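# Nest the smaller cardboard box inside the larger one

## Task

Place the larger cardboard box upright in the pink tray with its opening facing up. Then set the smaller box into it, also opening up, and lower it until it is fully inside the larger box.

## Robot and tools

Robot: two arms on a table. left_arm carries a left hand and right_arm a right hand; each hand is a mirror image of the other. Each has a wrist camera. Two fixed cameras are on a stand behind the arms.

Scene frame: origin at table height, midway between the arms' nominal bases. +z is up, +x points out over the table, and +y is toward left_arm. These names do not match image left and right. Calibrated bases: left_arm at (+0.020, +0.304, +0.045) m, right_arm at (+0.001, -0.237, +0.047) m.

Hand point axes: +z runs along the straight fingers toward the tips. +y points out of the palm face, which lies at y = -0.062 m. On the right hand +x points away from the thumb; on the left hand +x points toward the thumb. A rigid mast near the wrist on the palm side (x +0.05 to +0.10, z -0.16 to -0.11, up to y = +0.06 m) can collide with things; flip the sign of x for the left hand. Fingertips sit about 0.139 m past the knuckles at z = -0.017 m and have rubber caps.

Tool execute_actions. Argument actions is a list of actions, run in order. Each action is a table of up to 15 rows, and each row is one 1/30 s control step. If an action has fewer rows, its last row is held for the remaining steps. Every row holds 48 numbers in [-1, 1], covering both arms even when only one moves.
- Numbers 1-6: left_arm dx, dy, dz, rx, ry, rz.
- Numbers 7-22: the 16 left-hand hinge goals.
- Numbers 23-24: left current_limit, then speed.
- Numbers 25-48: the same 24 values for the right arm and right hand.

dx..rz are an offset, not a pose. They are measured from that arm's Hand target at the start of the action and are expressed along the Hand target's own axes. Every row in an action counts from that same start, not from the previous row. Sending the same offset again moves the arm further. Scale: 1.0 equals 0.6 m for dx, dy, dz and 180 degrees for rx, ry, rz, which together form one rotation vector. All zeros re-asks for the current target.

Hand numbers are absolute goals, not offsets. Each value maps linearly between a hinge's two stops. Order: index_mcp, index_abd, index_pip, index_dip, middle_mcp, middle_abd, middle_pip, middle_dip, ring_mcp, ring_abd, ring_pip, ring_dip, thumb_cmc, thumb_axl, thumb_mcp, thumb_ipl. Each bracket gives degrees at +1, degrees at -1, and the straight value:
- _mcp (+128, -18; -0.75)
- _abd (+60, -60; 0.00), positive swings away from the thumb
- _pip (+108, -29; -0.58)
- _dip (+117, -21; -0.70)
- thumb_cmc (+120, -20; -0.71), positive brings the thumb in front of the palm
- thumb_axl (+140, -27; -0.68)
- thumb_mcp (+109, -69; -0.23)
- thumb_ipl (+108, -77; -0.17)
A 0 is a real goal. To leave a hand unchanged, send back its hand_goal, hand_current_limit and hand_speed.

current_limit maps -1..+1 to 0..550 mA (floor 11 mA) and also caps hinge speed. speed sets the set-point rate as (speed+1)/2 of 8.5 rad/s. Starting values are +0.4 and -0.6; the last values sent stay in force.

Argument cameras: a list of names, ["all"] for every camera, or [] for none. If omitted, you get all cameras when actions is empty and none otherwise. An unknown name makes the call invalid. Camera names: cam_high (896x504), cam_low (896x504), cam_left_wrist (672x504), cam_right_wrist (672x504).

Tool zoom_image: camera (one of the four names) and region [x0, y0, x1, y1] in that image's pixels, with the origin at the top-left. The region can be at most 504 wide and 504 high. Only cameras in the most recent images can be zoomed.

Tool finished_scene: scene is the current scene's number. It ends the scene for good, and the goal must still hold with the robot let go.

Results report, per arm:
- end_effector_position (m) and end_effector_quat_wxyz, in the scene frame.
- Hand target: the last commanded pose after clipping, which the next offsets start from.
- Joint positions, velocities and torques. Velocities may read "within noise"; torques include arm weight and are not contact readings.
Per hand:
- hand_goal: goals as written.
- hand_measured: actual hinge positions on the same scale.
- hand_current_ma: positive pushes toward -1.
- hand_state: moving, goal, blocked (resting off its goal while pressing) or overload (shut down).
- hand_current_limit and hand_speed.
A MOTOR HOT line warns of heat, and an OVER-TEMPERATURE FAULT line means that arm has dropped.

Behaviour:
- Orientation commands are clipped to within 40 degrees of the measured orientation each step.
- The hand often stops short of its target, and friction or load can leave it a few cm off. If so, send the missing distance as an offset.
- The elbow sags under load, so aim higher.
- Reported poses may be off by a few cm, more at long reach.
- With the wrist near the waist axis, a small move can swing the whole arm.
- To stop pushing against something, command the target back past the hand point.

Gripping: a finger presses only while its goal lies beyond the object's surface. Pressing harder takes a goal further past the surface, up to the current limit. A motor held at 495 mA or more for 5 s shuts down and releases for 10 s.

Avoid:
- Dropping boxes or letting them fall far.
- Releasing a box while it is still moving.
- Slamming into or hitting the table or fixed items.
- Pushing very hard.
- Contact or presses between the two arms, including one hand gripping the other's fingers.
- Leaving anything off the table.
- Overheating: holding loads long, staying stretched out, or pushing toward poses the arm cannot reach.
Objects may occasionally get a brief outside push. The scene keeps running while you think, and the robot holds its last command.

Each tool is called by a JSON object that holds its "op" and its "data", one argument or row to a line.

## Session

{"op": "execute_actions", "data": {
  "actions": []
}}

Scene clock: 0.00 s.
left_arm: end_effector_position=(+0.6758, +0.2744, +0.1260) hand_goal=(-0.754, +0.000, -0.576, -0.696, -0.754, +0.000, -0.576, -0.696, -0.754, +0.000, -0.576, -0.696, -0.714, -0.678, -0.226, -0.168) hand_measured=(-0.754, +0.000, -0.576, -0.696, -0.754, +0.000, -0.576, -0.696, -0.754, +0.000, -0.576, -0.696, -0.714, -0.678, -0.226, -0.168) hand_current_ma=(+0, +0, +0, +0, +0, +0, +0, +0, +0, +0, +0, +0, +0, +0, +0, +0) hand_state=(goal, goal, goal, goal, goal, goal, goal, goal, goal, goal, goal, goal, goal, goal, goal, goal) hand_current_limit=0.40 hand_speed=-0.60 end_effector_quat_wxyz=(+0.066, -0.093, +0.948, -0.297) | right_arm: end_effector_position=(+0.3022, -0.2802, +0.2094) hand_goal=(-0.754, +0.000, -0.576, -0.696, -0.754, +0.000, -0.576, -0.696, -0.754, +0.000, -0.576, -0.696, -0.714, -0.678, -0.226, -0.168) hand_measured=(-0.754, +0.000, -0.576, -0.696, -0.754, +0.000, -0.576, -0.696, -0.754, +0.000, -0.576, -0.696, -0.714, -0.678, -0.226, -0.168) hand_current_ma=(+0, +0, +0, +0, +0, +0, +0, +0, +0, +0, +0, +0, +0, +0, +0, +0) hand_state=(goal, goal, goal, goal, goal, goal, goal, goal, goal, goal, goal, goal, goal, goal, goal, goal) hand_current_limit=0.40 hand_speed=-0.60 end_effector_quat_wxyz=(+0.113, +0.379, +0.892, -0.220)
Joint positions: left_arm=[-0.006 2.092 1.883 -1.147 0.584 -1.826] | right_arm=[0.041 0.895 0.733 -1.374 0.498 -0.768]
Joint velocities: within noise
Joint torques (N m): no reading
Motor temperatures (°C): left_arm=[25 30 31 24 24 26] | right_arm=[27 25 36 25 23 25]
Heat: left arm: hottest elbow 31 °C; right arm: hottest elbow 36 °C.
Hand target: left_arm +0.6853, +0.2744, +0.1373; +0.080, -0.088, +0.947, -0.298 | right_arm +0.3083, -0.2801, +0.2181; +0.121, +0.381, +0.891, -0.216
camera_calibration:
cam_left_wrist: T_world_to_cam=[[0.840583, -0.333647, 0.426732, -0.567411], [-0.468938, -0.0538924, 0.881585, 0.164471], [-0.27114, -0.941156, -0.201761, 0.587771], [0, 0, 0, 1]] pos_world=[0.713451, 0.372733, 0.215727]
cam_right_wrist: T_world_to_cam=[[0.986504, -0.162111, 0.0230077, -0.303679], [-0.0692893, -0.28601, 0.955718, -0.302142], [-0.148352, -0.944414, -0.293382, -0.0352929], [0, 0, 0, 1]] pos_world=[0.27341, -0.168976, 0.285395]

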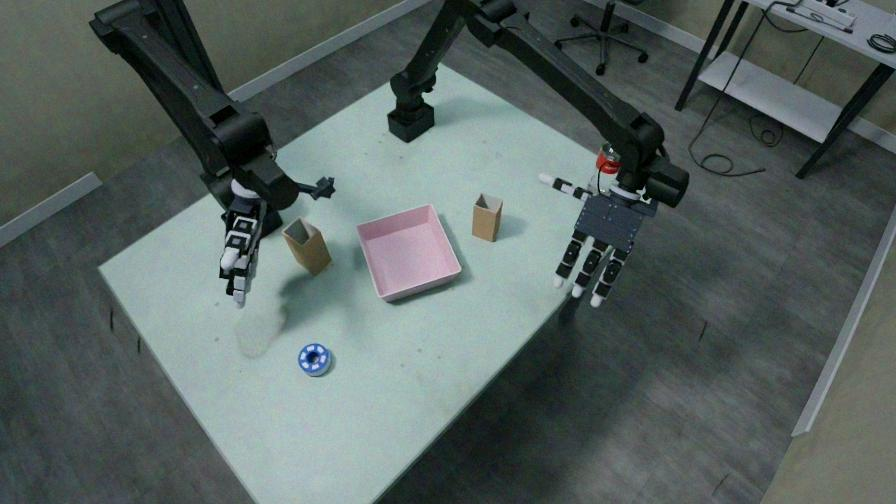

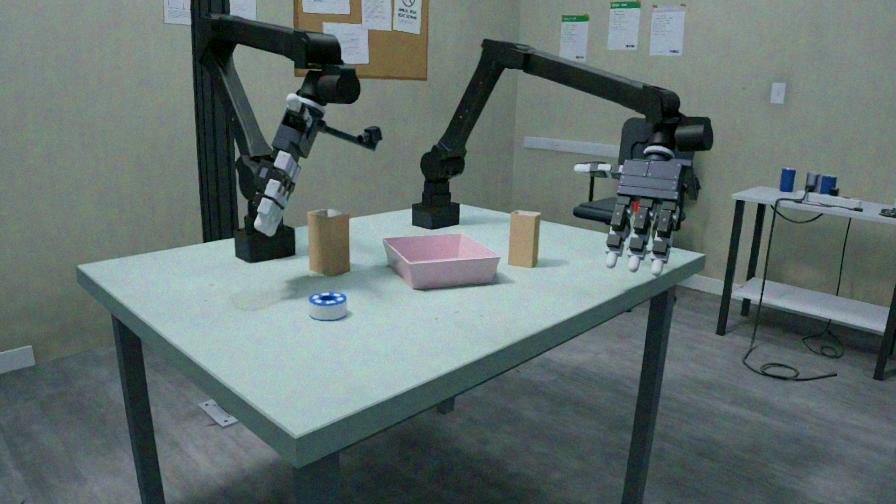

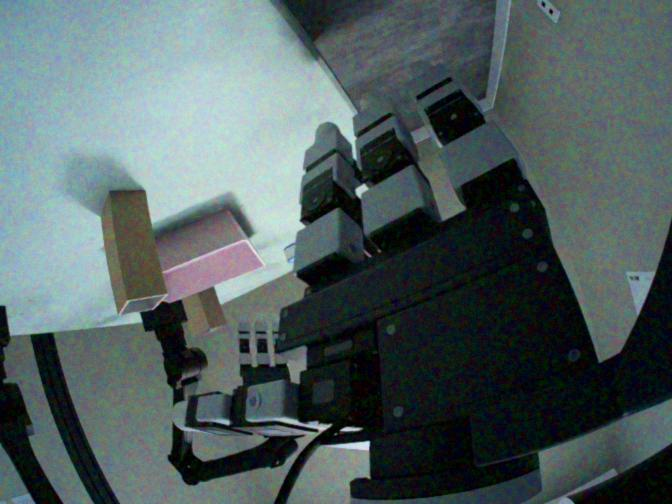

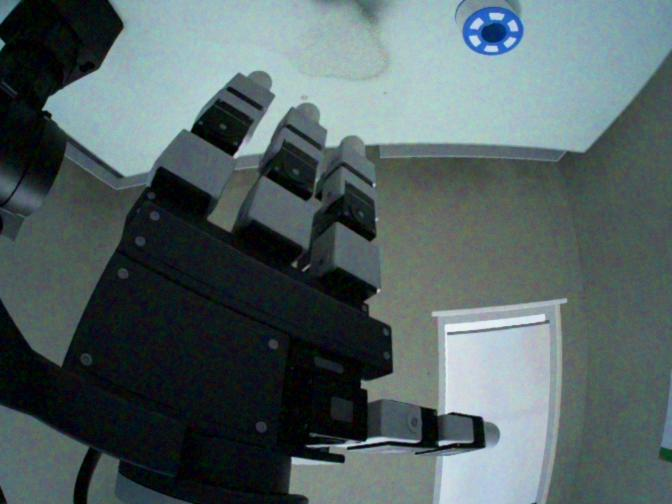

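{"op": "zoom_image", "data": {
  "camera": "cam_high",
  "region": [260, 180, 400, 310]
}}

{"op": "zoom_image", "data": {
  "camera": "cam_high",
  "region": [350, 180, 520, 310]
}}

{"op": "zoom_image", "data": {
  "camera": "cam_low",
  "region": [290, 190, 560, 310]
}}

Scaled by 3.600 from the camera's 896x504 image, which has a finer 1280x720 frame.

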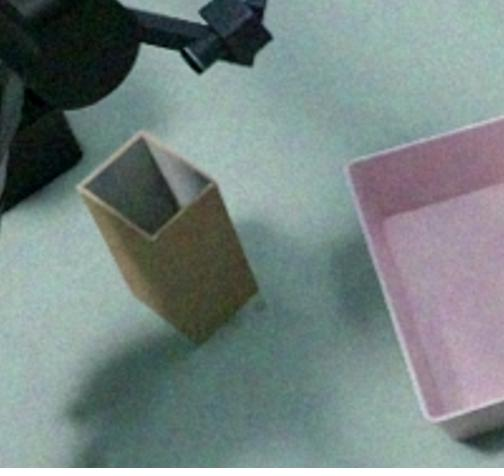

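Scaled by 2.965 from the camera's 896x504 image, which has a finer 1280x720 frame.

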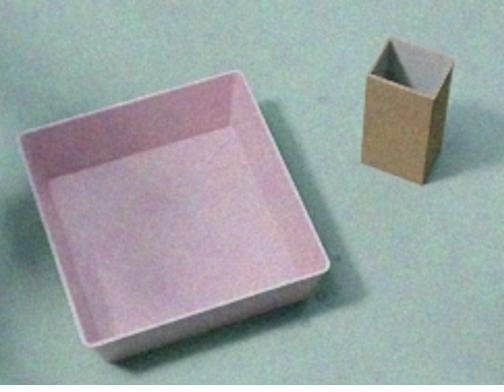

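Scaled by 1.867 from the camera's 896x504 image, which has a finer 1280x720 frame.

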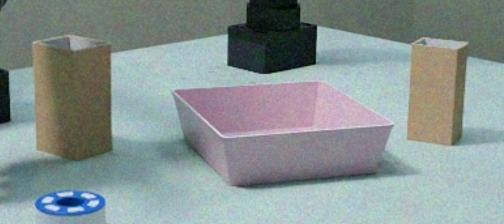

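{"op": "execute_actions", "data": {
  "actions": [
    [[-0.0165,-0.0965,-0.135,0,0,0,-0.754,0.09,-0.576,-0.696,-0.754,-0.09,-0.576,-0.696,-0.98,0,-0.98,-0.98,-0.714,-0.678,-0.226,-0.168,0.3,-0.6,-0.0633,-0.0488,-0.1463,0,0,0,-0.754,0.09,-0.576,-0.696,-0.754,-0.09,-0.576,-0.696,-0.98,0,-0.98,-0.98,-0.714,-0.678,-0.226,-0.168,0.3,-0.6]],
    [[-0.0165,-0.0965,-0.135,0,0,0,-0.754,0.09,-0.576,-0.696,-0.754,-0.09,-0.576,-0.696,-0.98,0,-0.98,-0.98,-0.714,-0.678,-0.226,-0.168,0.3,-0.6,0,0,0,0.0074,0.0583,0.1622,-0.754,0.09,-0.576,-0.696,-0.754,-0.09,-0.576,-0.696,-0.98,0,-0.98,-0.98,-0.714,-0.678,-0.226,-0.168,0.3,-0.6]],
    [[0,0,0,-0.0053,0.0531,0.1587,-0.754,0.09,-0.576,-0.696,-0.754,-0.09,-0.576,-0.696,-0.98,0,-0.98,-0.98,-0.714,-0.678,-0.226,-0.168,0.3,-0.6,0,0,0,0.0074,0.0583,0.1622,-0.754,0.09,-0.576,-0.696,-0.754,-0.09,-0.576,-0.696,-0.98,0,-0.98,-0.98,-0.714,-0.678,-0.226,-0.168,0.3,-0.6]],
    [[0,0,0,-0.0053,0.0531,0.1587,-0.754,0.09,-0.576,-0.696,-0.754,-0.09,-0.576,-0.696,-0.98,0,-0.98,-0.98,-0.714,-0.678,-0.226,-0.168,0.3,-0.6,0,0,0,0.0074,0.0583,0.1622,-0.754,0.09,-0.576,-0.696,-0.754,-0.09,-0.576,-0.696,-0.98,0,-0.98,-0.98,-0.714,-0.678,-0.226,-0.168,0.3,-0.6]],
    [[0,0,0,-0.0053,0.0531,0.1587,-0.754,0.09,-0.576,-0.696,-0.754,-0.09,-0.576,-0.696,-0.98,0,-0.98,-0.98,-0.714,-0.678,-0.226,-0.168,0.3,-0.6,-0.0241,-0.095,0.04,0,0,0,-0.754,0.09,-0.576,-0.696,-0.754,-0.09,-0.576,-0.696,-0.98,0,-0.98,-0.98,-0.714,-0.678,-0.226,-0.168,0.3,-0.6]],
    [[0,0,0,-0.0053,0.0531,0.1587,-0.754,0.09,-0.576,-0.696,-0.754,-0.09,-0.576,-0.696,-0.98,0,-0.98,-0.98,-0.714,-0.678,-0.226,-0.168,0.3,-0.6,0,0,0,0,0,0,-0.754,0.09,-0.576,-0.696,-0.754,-0.09,-0.576,-0.696,-0.98,0,-0.98,-0.98,-0.714,-0.678,-0.226,-0.168,0.3,-0.6]],
    [[0,0,0,-0.0053,0.0531,0.1587,-0.754,0.09,-0.576,-0.696,-0.754,-0.09,-0.576,-0.696,-0.98,0,-0.98,-0.98,-0.714,-0.678,-0.226,-0.168,0.3,-0.6,0,0,0,0,0,0,-0.754,0.09,-0.576,-0.696,-0.754,-0.09,-0.576,-0.696,-0.98,0,-0.98,-0.98,-0.714,-0.678,-0.226,-0.168,0.3,-0.6]]
  ],
  "cameras": ["all"]
}}

{"op": "zoom_image", "data": {
  "camera": "cam_right_wrist",
  "region": [200, 0, 420, 170]
}}

{"op": "zoom_image", "data": {
  "camera": "cam_high",
  "region": [250, 150, 390, 290]
}}

{"op": "zoom_image", "data": {
  "camera": "cam_low",
  "region": [270, 130, 410, 290]
}}

Scene clock: 97.30 s.
left_arm: end_effector_position=(+0.6728, +0.2713, +0.3258) hand_goal=(-0.754, +0.090, -0.576, -0.696, -0.754, -0.090, -0.576, -0.696, -0.980, +0.000, -0.980, -0.980, -0.714, -0.678, -0.226, -0.168) hand_measured=(-0.750, +0.088, -0.576, -0.696, -0.750, -0.088, -0.576, -0.696, -0.970, +0.000, -0.974, -0.978, -0.712, -0.678, -0.222, -0.168) hand_current_ma=(+0, +0, +0, +0, +1, +0, +0, +0, +3, +0, +1, +0, +0, +0, +0, +0) hand_state=(goal, goal, goal, goal, goal, goal, goal, goal, goal, goal, goal, goal, goal, goal, goal, goal) hand_current_limit=0.30 hand_speed=-0.60 end_effector_quat_wxyz=(+0.008, +0.933, +0.360, +0.013) | right_arm: end_effector_position=(+0.2589, -0.2504, +0.2961) hand_goal=(-0.754, +0.090, -0.576, -0.696, -0.754, -0.090, -0.576, -0.696, -0.980, +0.000, -0.980, -0.980, -0.714, -0.678, -0.226, -0.168) hand_measured=(-0.752, +0.088, -0.576, -0.696, -0.752, -0.088, -0.576, -0.696, -0.970, +0.000, -0.974, -0.976, -0.712, -0.678, -0.222, -0.168) hand_current_ma=(+1, +0, +0, +0, +1, +0, +0, +0, +9, +0, +4, +1, +0, +0, +2, +0) hand_state=(goal, goal, goal, goal, goal, goal, goal, goal, goal, goal, goal, goal, goal, goal, goal, goal) hand_current_limit=0.30 hand_speed=-0.60 end_effector_quat_wxyz=(-0.001, +0.927, +0.376, +0.001)
Joint positions: left_arm=[0.019 1.856 1.991 -1.676 0.006 0.864] | right_arm=[0.319 0.908 0.977 -1.639 -0.002 1.086]
Joint torques (N m): left_arm=[1.67 -17.26 13.83 0.75 0.01 -0.03] | right_arm=[0.03 -4.66 7.94 0.32 0.07 0.19]
Motor temperatures (°C): left_arm=[25 35 44 24 25 26] | right_arm=[27 25 45 25 23 25]
Heat: left arm: hottest elbow 44 °C; right arm: hottest elbow 45 °C.
Hand target: left_arm +0.6854, +0.2746, +0.3373; +0.000, +0.935, +0.354, -0.001 | right_arm +0.2582, -0.2491, +0.2942; +0.000, +0.927, +0.375, +0.000
Off the commanded pose: left_arm 0.017 m, 2 deg | right_arm 0.003 m, 0 deg.
joint sent to its limit (left arm) — joint 4 (wrist pitch), lower limit. The joint targets are off in orientation, not in position.
camera_calibration:
cam_left_wrist: T_world_to_cam=[[-0.998361, -0.0547712, -0.0166148, 0.654908], [-0.0477923, 0.638015, 0.768539, -0.447482], [-0.0314933, 0.768073, -0.639587, 0.141991], [0, 0, 0, 1]] pos_world=[0.63692, 0.212311, 0.445604]
cam_right_wrist: T_world_to_cam=[[-0.141372, -0.985554, -0.0932603, -0.13786], [-0.708716, 0.0349841, 0.704626, -0.0591874], [-0.691184, 0.165709, -0.703424, 0.551862], [0, 0, 0, 1]] pos_world=[0.320002, -0.225247, 0.417041]

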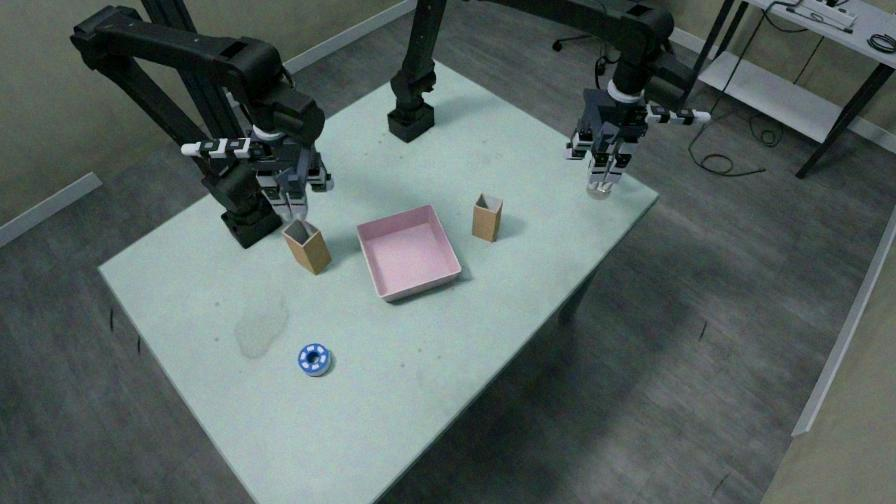

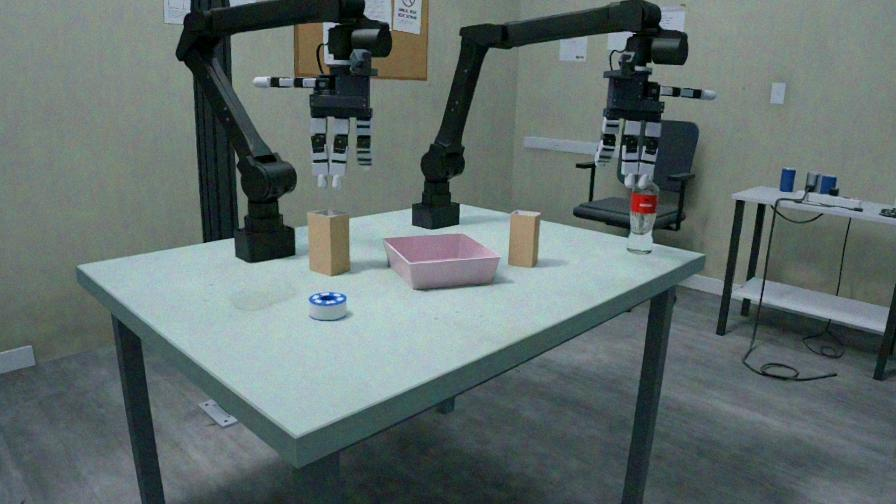

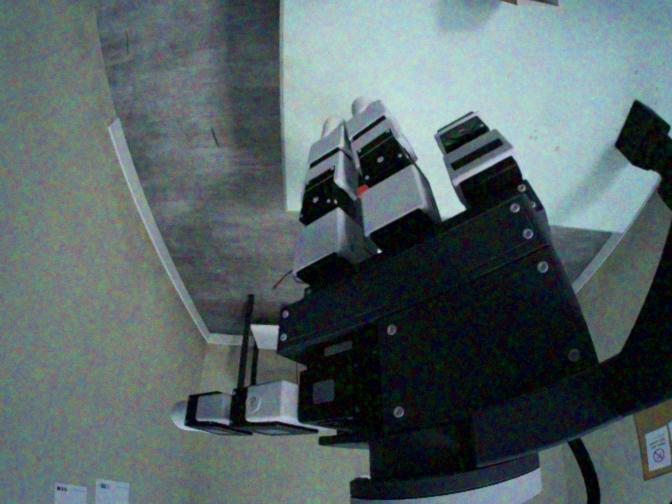

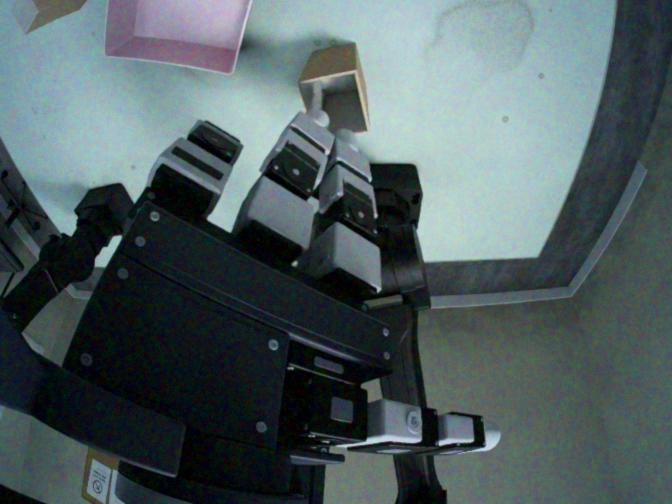

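Scaled by 2.291 from the camera's 672x504 image, which has a finer 960x720 frame.

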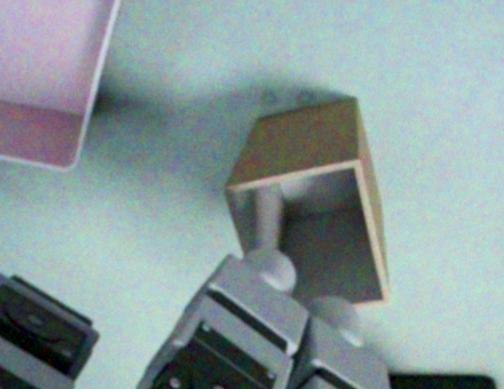

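Scaled by 3.600 from the camera's 896x504 image, which has a finer 1280x720 frame.

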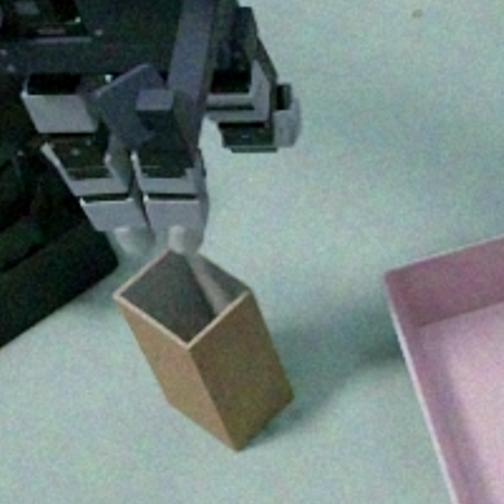

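Scaled by 3.150 from the camera's 896x504 image, which has a finer 1280x720 frame.

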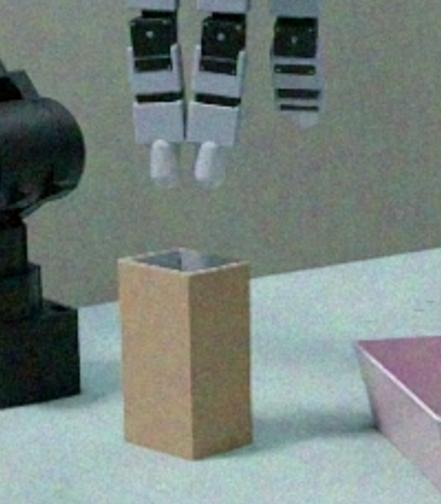

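{"op": "execute_actions", "data": {
  "actions": [
    [[-0.14,-0.0033,0.02,0,0,0,-0.754,0.09,-0.576,-0.696,-0.754,-0.09,-0.576,-0.696,-0.98,0,-0.98,-0.98,-0.714,-0.678,-0.226,-0.168,0.3,-0.6,-0.0025,-0.0047,0.029,0,0,0,-0.754,0.09,-0.576,-0.696,-0.754,-0.09,-0.576,-0.696,-0.98,0,-0.98,-0.98,-0.714,-0.678,-0.226,-0.168,0.3,-0.6]],
    [[-0.14,-0.0033,0.029,0,0,0,-0.754,0.09,-0.576,-0.696,-0.754,-0.09,-0.576,-0.696,-0.98,0,-0.98,-0.98,-0.714,-0.678,-0.226,-0.168,0.3,-0.6,0,0,0.029,0,0,0,-0.754,0.09,-0.576,-0.696,-0.754,-0.09,-0.576,-0.696,-0.98,0,-0.98,-0.98,-0.714,-0.678,-0.226,-0.168,0.3,-0.6]],
    [[-0.14,-0.0033,0.029,0,0,0,-0.754,0.09,-0.576,-0.696,-0.754,-0.09,-0.576,-0.696,-0.98,0,-0.98,-0.98,-0.714,-0.678,-0.226,-0.168,0.3,-0.6,0,0,0,0,0,0,-0.754,0.09,-0.576,-0.696,-0.754,-0.09,-0.576,-0.696,-0.98,0,-0.98,-0.98,-0.714,-0.678,-0.226,-0.168,0.3,-0.6]]
  ],
  "cameras": ["all"]
}}

{"op": "zoom_image", "data": {
  "camera": "cam_right_wrist",
  "region": [200, 0, 420, 170]
}}

{"op": "zoom_image", "data": {
  "camera": "cam_high",
  "region": [250, 180, 360, 290]
}}

{"op": "zoom_image", "data": {
  "camera": "cam_low",
  "region": [270, 150, 390, 290]
}}

{"op": "zoom_image", "data": {
  "camera": "cam_left_wrist",
  "region": [260, 0, 480, 170]
}}

{"op": "zoom_image", "data": {
  "camera": "cam_high",
  "region": [430, 120, 560, 260]
}}

{"op": "zoom_image", "data": {
  "camera": "cam_low",
  "region": [460, 120, 600, 290]
}}

Scene clock: 124.87 s.
left_arm: end_effector_position=(+0.4949, +0.1089, +0.2907) hand_goal=(-0.754, +0.090, -0.576, -0.696, -0.754, -0.090, -0.576, -0.696, -0.980, +0.000, -0.980, -0.980, -0.714, -0.678, -0.226, -0.168) hand_measured=(-0.752, +0.088, -0.576, -0.696, -0.752, -0.090, -0.576, -0.696, -0.972, +0.000, -0.976, -0.978, -0.712, -0.678, -0.222, -0.168) hand_current_ma=(+0, +0, +0, +0, +0, +0, +0, +0, +2, +0, +1, +0, +0, +0, +0, +0) hand_state=(goal, goal, goal, goal, goal, goal, goal, goal, goal, goal, goal, goal, goal, goal, goal, goal) hand_current_limit=0.30 hand_speed=-0.60 end_effector_quat_wxyz=(-0.002, +0.937, +0.349, -0.005) | right_arm: end_effector_position=(+0.2545, -0.2501, +0.2598) hand_goal=(-0.754, +0.090, -0.576, -0.696, -0.754, -0.090, -0.576, -0.696, -0.980, +0.000, -0.980, -0.980, -0.714, -0.678, -0.226, -0.168) hand_measured=(-0.752, +0.088, -0.576, -0.696, -0.752, -0.088, -0.576, -0.696, -0.970, +0.000, -0.974, -0.976, -0.712, -0.678, -0.222, -0.168) hand_current_ma=(+1, +0, +0, +0, +1, +0, +0, +0, +9, +0, +4, +1, +0, +0, +2, +0) hand_state=(goal, goal, goal, goal, goal, goal, goal, goal, goal, goal, goal, goal, goal, goal, goal, goal) hand_current_limit=0.30 hand_speed=-0.60 end_effector_quat_wxyz=(-0.001, +0.927, +0.375, -0.006)
Joint positions: left_arm=[-0.354 1.464 1.412 -1.528 0.004 0.513] | right_arm=[0.327 0.903 0.88 -1.56 -0.002 1.095]
Joint torques (N m): left_arm=[1.2 -14.04 8.28 1.18 -0.12 -0.17] | right_arm=[0.67 -4.42 8.32 1.06 0.12 0.2]
Heat: left arm: hottest elbow 43 °C; right arm: hottest elbow 44 °C.
Hand target: left_arm +0.4927, +0.1120, +0.2910; +0.000, +0.935, +0.354, +0.000 | right_arm +0.2551, -0.2481, +0.2594; +0.000, +0.927, +0.375, +0.000
Off the commanded pose: left_arm 0.004 m, 1 deg | right_arm 0.002 m, 1 deg.
camera_calibration:
cam_left_wrist: T_world_to_cam=[[-0.999216, -0.0320351, 0.0232798, 0.45413], [-0.00234031, 0.634611, 0.772829, -0.348713], [-0.0395313, 0.772168, -0.634188, 0.240637], [0, 0, 0, 1]] pos_world=[0.462471, 0.0500327, 0.411532]
cam_right_wrist: T_world_to_cam=[[-0.143206, -0.985819, -0.0874856, -0.142631], [-0.699983, 0.0383982, 0.713127, -0.0403369], [-0.699654, 0.163363, -0.695555, 0.522658], [0, 0, 0, 1]] pos_world=[0.317019, -0.224442, 0.379824]

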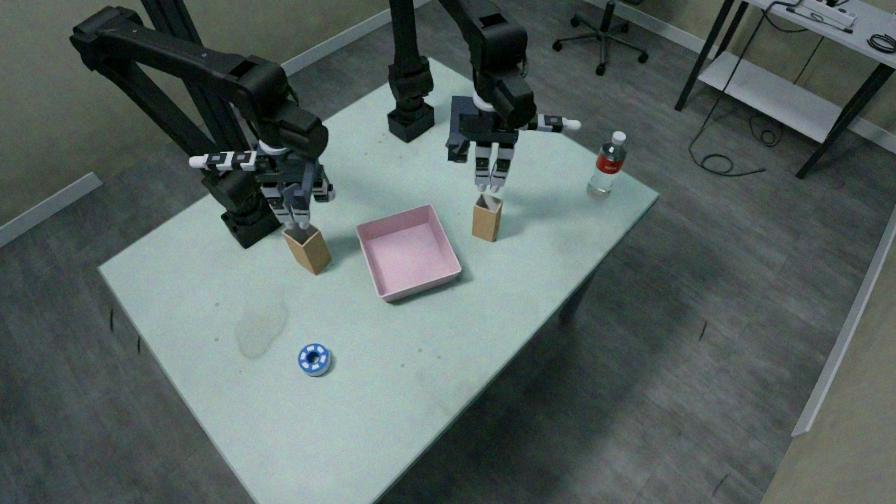

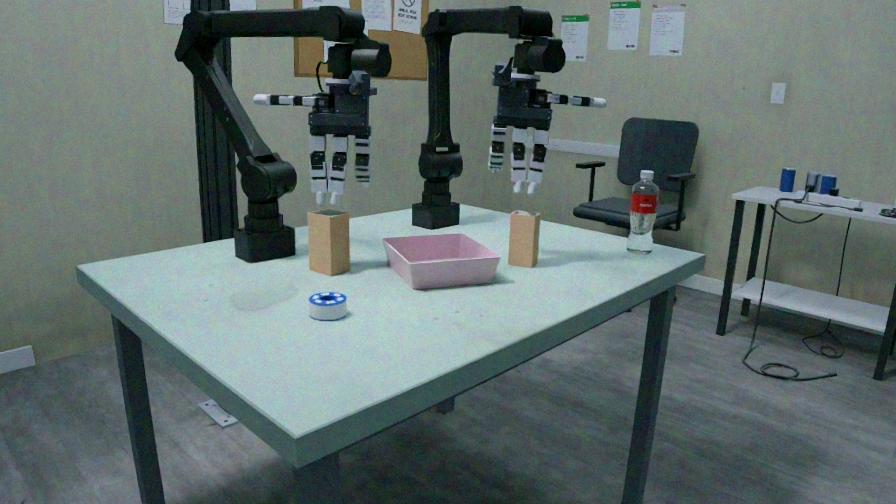

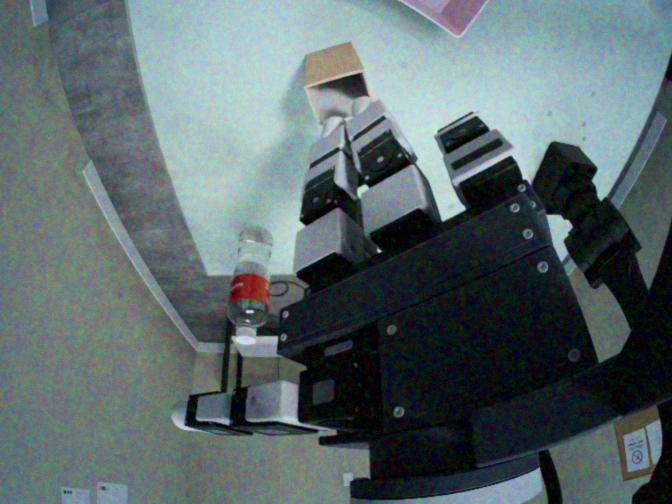

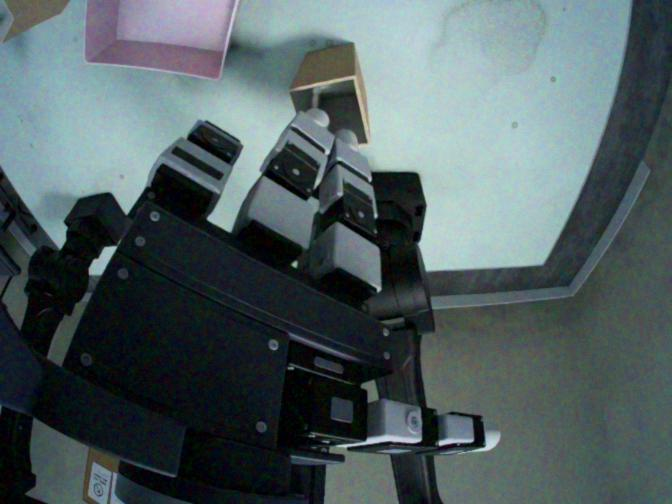

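Scaled by 2.291 from the camera's 672x504 image, which has a finer 960x720 frame.

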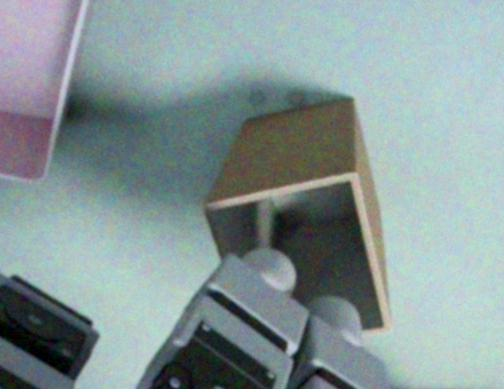

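Scaled by 4.582 from the camera's 896x504 image, which has a finer 1280x720 frame.

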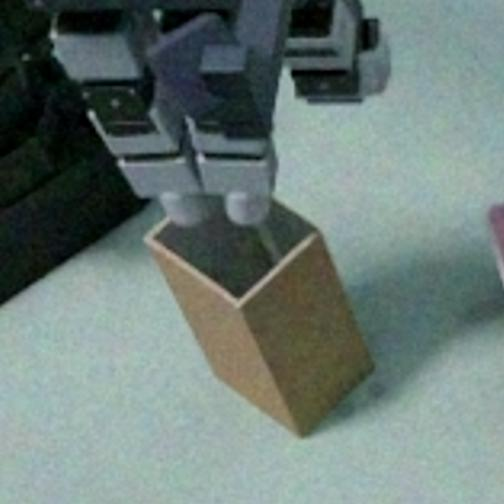

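Scaled by 3.600 from the camera's 896x504 image, which has a finer 1280x720 frame.

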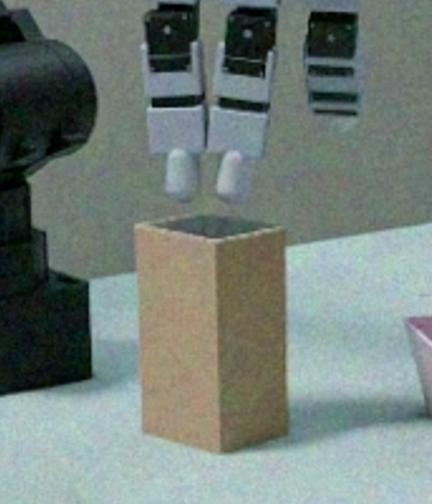

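Scaled by 2.291 from the camera's 672x504 image, which has a finer 960x720 frame.

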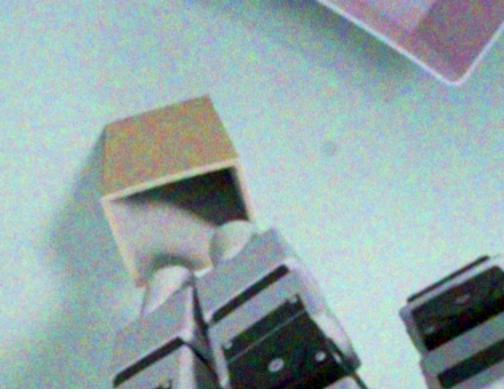

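Scaled by 3.600 from the camera's 896x504 image, which has a finer 1280x720 frame.

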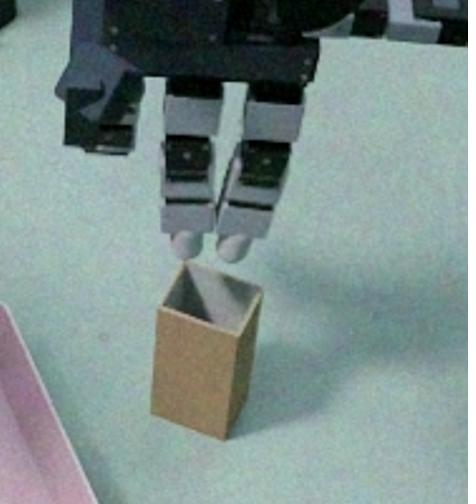

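Scaled by 2.965 from the camera's 896x504 image, which has a finer 1280x720 frame.

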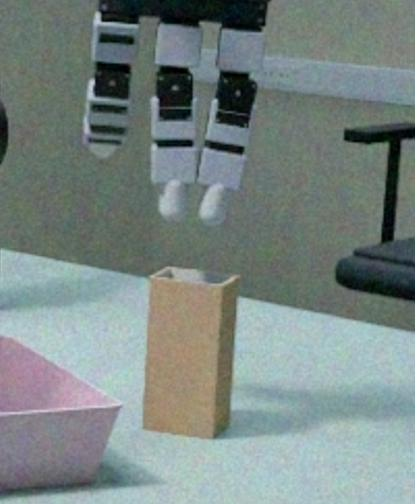

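{"op": "execute_actions", "data": {
  "actions": [
    [[0.0247,-0.0027,0.038,0,0,-0.033,-0.754,0.09,-0.576,-0.696,-0.754,-0.09,-0.576,-0.696,-0.98,0,-0.98,-0.98,-0.714,-0.678,-0.226,-0.168,0.3,-0.6,0.0017,-0.0042,0.03,0,0,0,-0.754,0.09,-0.576,-0.696,-0.754,-0.09,-0.576,-0.696,-0.98,0,-0.98,-0.98,-0.714,-0.678,-0.226,-0.168,0.3,-0.6]]
  ],
  "cameras": ["cam_high", "cam_low", "cam_left_wrist", "cam_right_wrist"]
}}

{"op": "zoom_image", "data": {
  "camera": "cam_right_wrist",
  "region": [200, 0, 420, 170]
}}

{"op": "zoom_image", "data": {
  "camera": "cam_high",
  "region": [250, 180, 360, 290]
}}

{"op": "zoom_image", "data": {
  "camera": "cam_low",
  "region": [270, 150, 390, 290]
}}

{"op": "zoom_image", "data": {
  "camera": "cam_left_wrist",
  "region": [260, 0, 480, 170]
}}

{"op": "zoom_image", "data": {
  "camera": "cam_high",
  "region": [440, 140, 540, 260]
}}

{"op": "zoom_image", "data": {
  "camera": "cam_low",
  "region": [480, 150, 580, 280]
}}

Scene clock: 158.00 s.
left_arm: end_effector_position=(+0.5004, +0.1165, +0.2730) hand_goal=(-0.754, +0.090, -0.576, -0.696, -0.754, -0.090, -0.576, -0.696, -0.980, +0.000, -0.980, -0.980, -0.714, -0.678, -0.226, -0.168) hand_measured=(-0.752, +0.088, -0.576, -0.696, -0.752, -0.090, -0.576, -0.696, -0.972, +0.000, -0.976, -0.978, -0.712, -0.678, -0.222, -0.168) hand_current_ma=(+0, +0, +0, +0, +0, +0, +0, +0, +2, +0, +1, +0, +0, +0, +0, +0) hand_state=(goal, goal, goal, goal, goal, goal, goal, goal, goal, goal, goal, goal, goal, goal, goal, goal) hand_current_limit=0.30 hand_speed=-0.60 end_effector_quat_wxyz=(+0.002, +0.919, +0.393, -0.001) | right_arm: end_effector_position=(+0.2533, -0.2476, +0.2424) hand_goal=(-0.754, +0.090, -0.576, -0.696, -0.754, -0.090, -0.576, -0.696, -0.980, +0.000, -0.980, -0.980, -0.714, -0.678, -0.226, -0.168) hand_measured=(-0.752, +0.088, -0.576, -0.696, -0.752, -0.088, -0.576, -0.696, -0.970, +0.000, -0.974, -0.976, -0.712, -0.678, -0.222, -0.168) hand_current_ma=(+1, +0, +0, +0, +1, +0, +0, +0, +9, +0, +4, +1, +0, +0, +2, +0) hand_state=(goal, goal, goal, goal, goal, goal, goal, goal, goal, goal, goal, goal, goal, goal, goal, goal) hand_current_limit=0.30 hand_speed=-0.60 end_effector_quat_wxyz=(-0.001, +0.927, +0.375, -0.005)
Joint positions: left_arm=[-0.352 1.463 1.362 -1.469 0.004 0.42] | right_arm=[0.339 0.902 0.834 -1.512 -0.002 1.107]
Joint torques (N m): left_arm=[2.02 -12.45 8.66 1.2 -0.15 -0.11] | right_arm=[-0.38 -4.01 8.21 1.02 0.15 0.18]
Heat: left arm: hottest elbow 42 °C; right arm: hottest elbow 44 °C.
Hand target: left_arm +0.5027, +0.1230, +0.2681; +0.000, +0.916, +0.402, -0.001 | right_arm +0.2542, -0.2456, +0.2414; +0.000, +0.927, +0.375, +0.000
Off the commanded pose: left_arm 0.008 m, 1 deg | right_arm 0.002 m, 1 deg.
camera_calibration:
cam_left_wrist: T_world_to_cam=[[-0.991851, -0.126614, 0.0141526, 0.469991], [-0.0698686, 0.633464, 0.770612, -0.305346], [-0.106535, 0.763343, -0.637148, 0.25908], [0, 0, 0, 1]] pos_world=[0.472429, 0.0551663, 0.393724]
cam_right_wrist: T_world_to_cam=[[-0.143009, -0.985765, -0.0884091, -0.141785], [-0.701796, 0.0380133, 0.711363, -0.0280178], [-0.697876, 0.163777, -0.697242, 0.509481], [0, 0, 0, 1]] pos_world=[0.315616, -0.222143, 0.362627]

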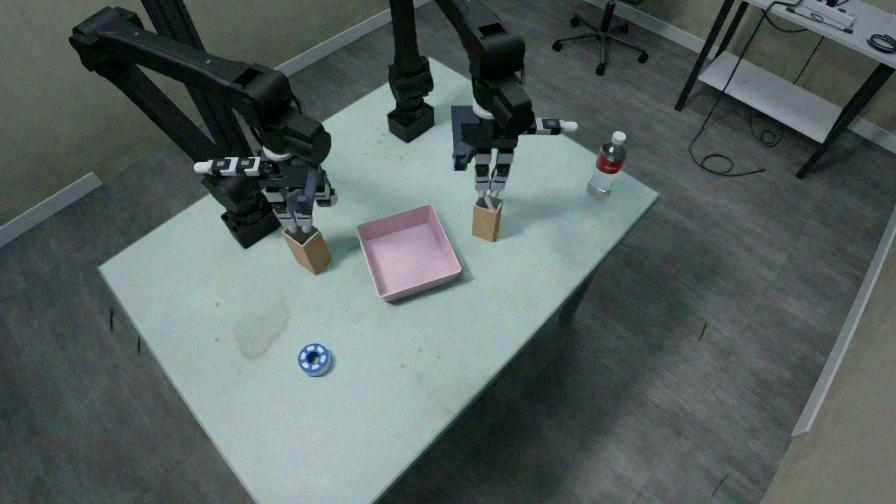

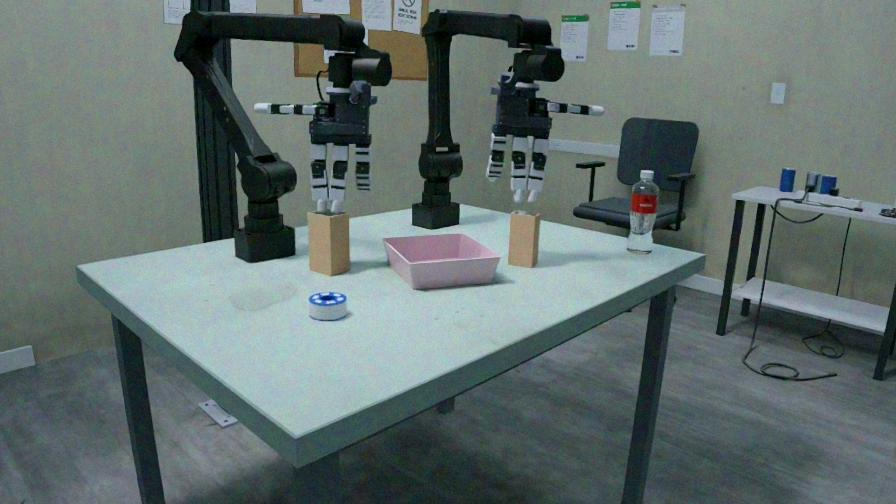

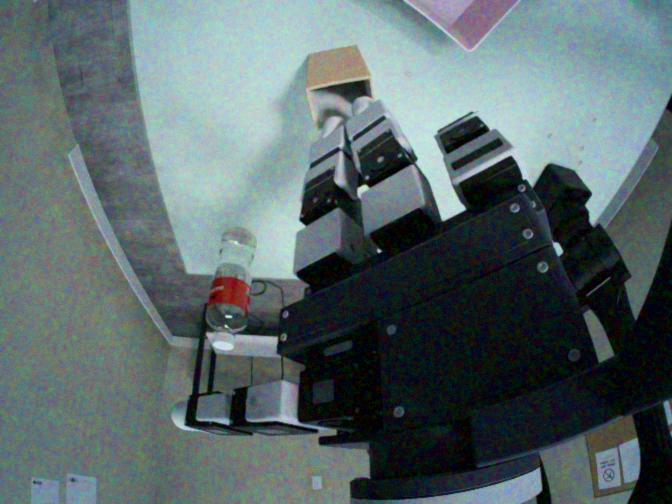

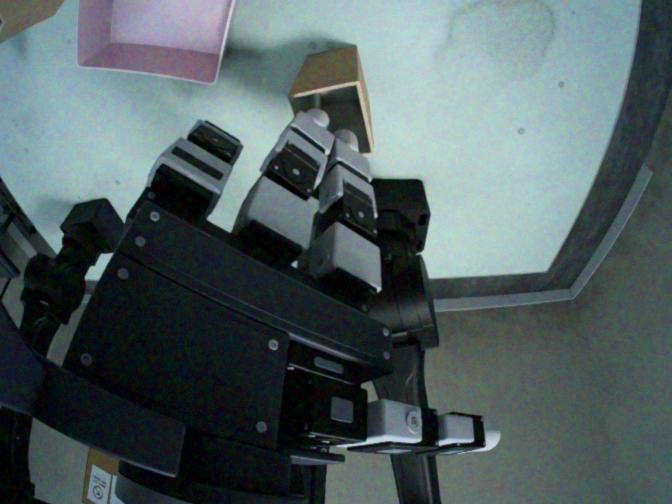

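Scaled by 2.291 from the camera's 672x504 image, which has a finer 960x720 frame.

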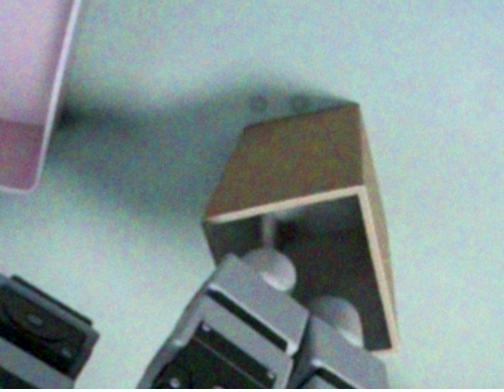

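Scaled by 4.582 from the camera's 896x504 image, which has a finer 1280x720 frame.

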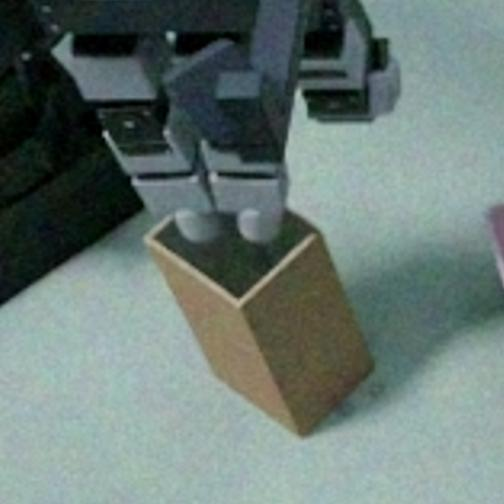

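Scaled by 3.600 from the camera's 896x504 image, which has a finer 1280x720 frame.

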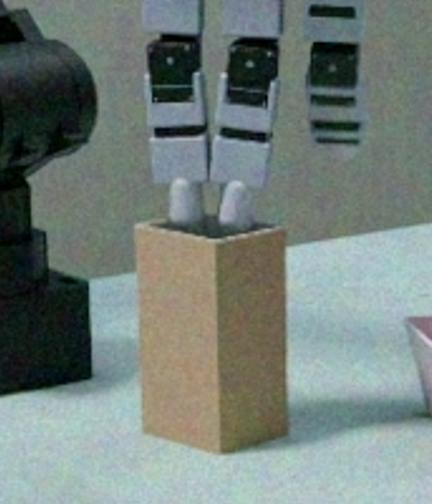

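Scaled by 2.291 from the camera's 672x504 image, which has a finer 960x720 frame.

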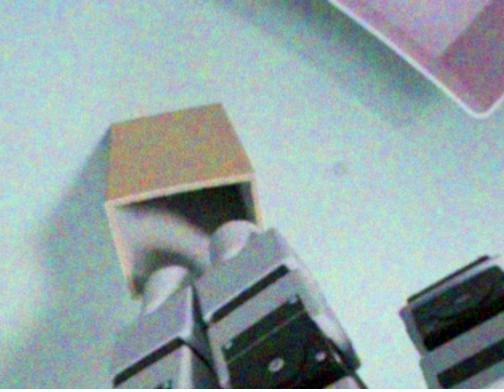

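Scaled by 4.200 from the camera's 896x504 image, which has a finer 1280x720 frame.

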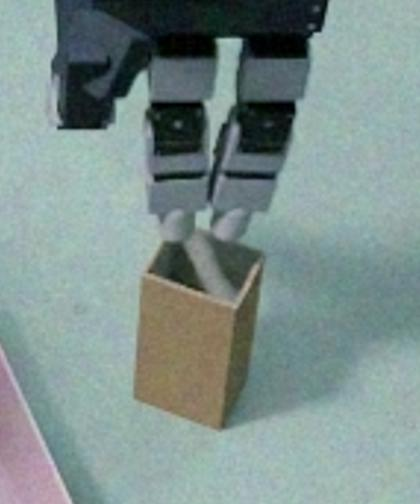

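Scaled by 3.877 from the camera's 896x504 image, which has a finer 1280x720 frame.

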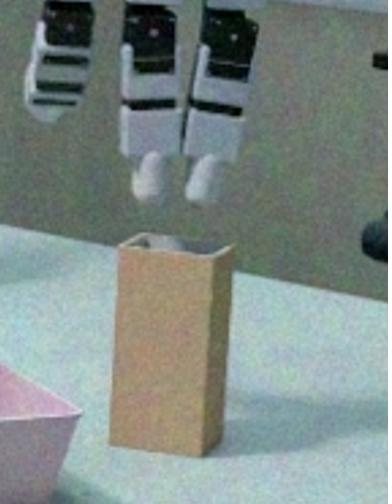

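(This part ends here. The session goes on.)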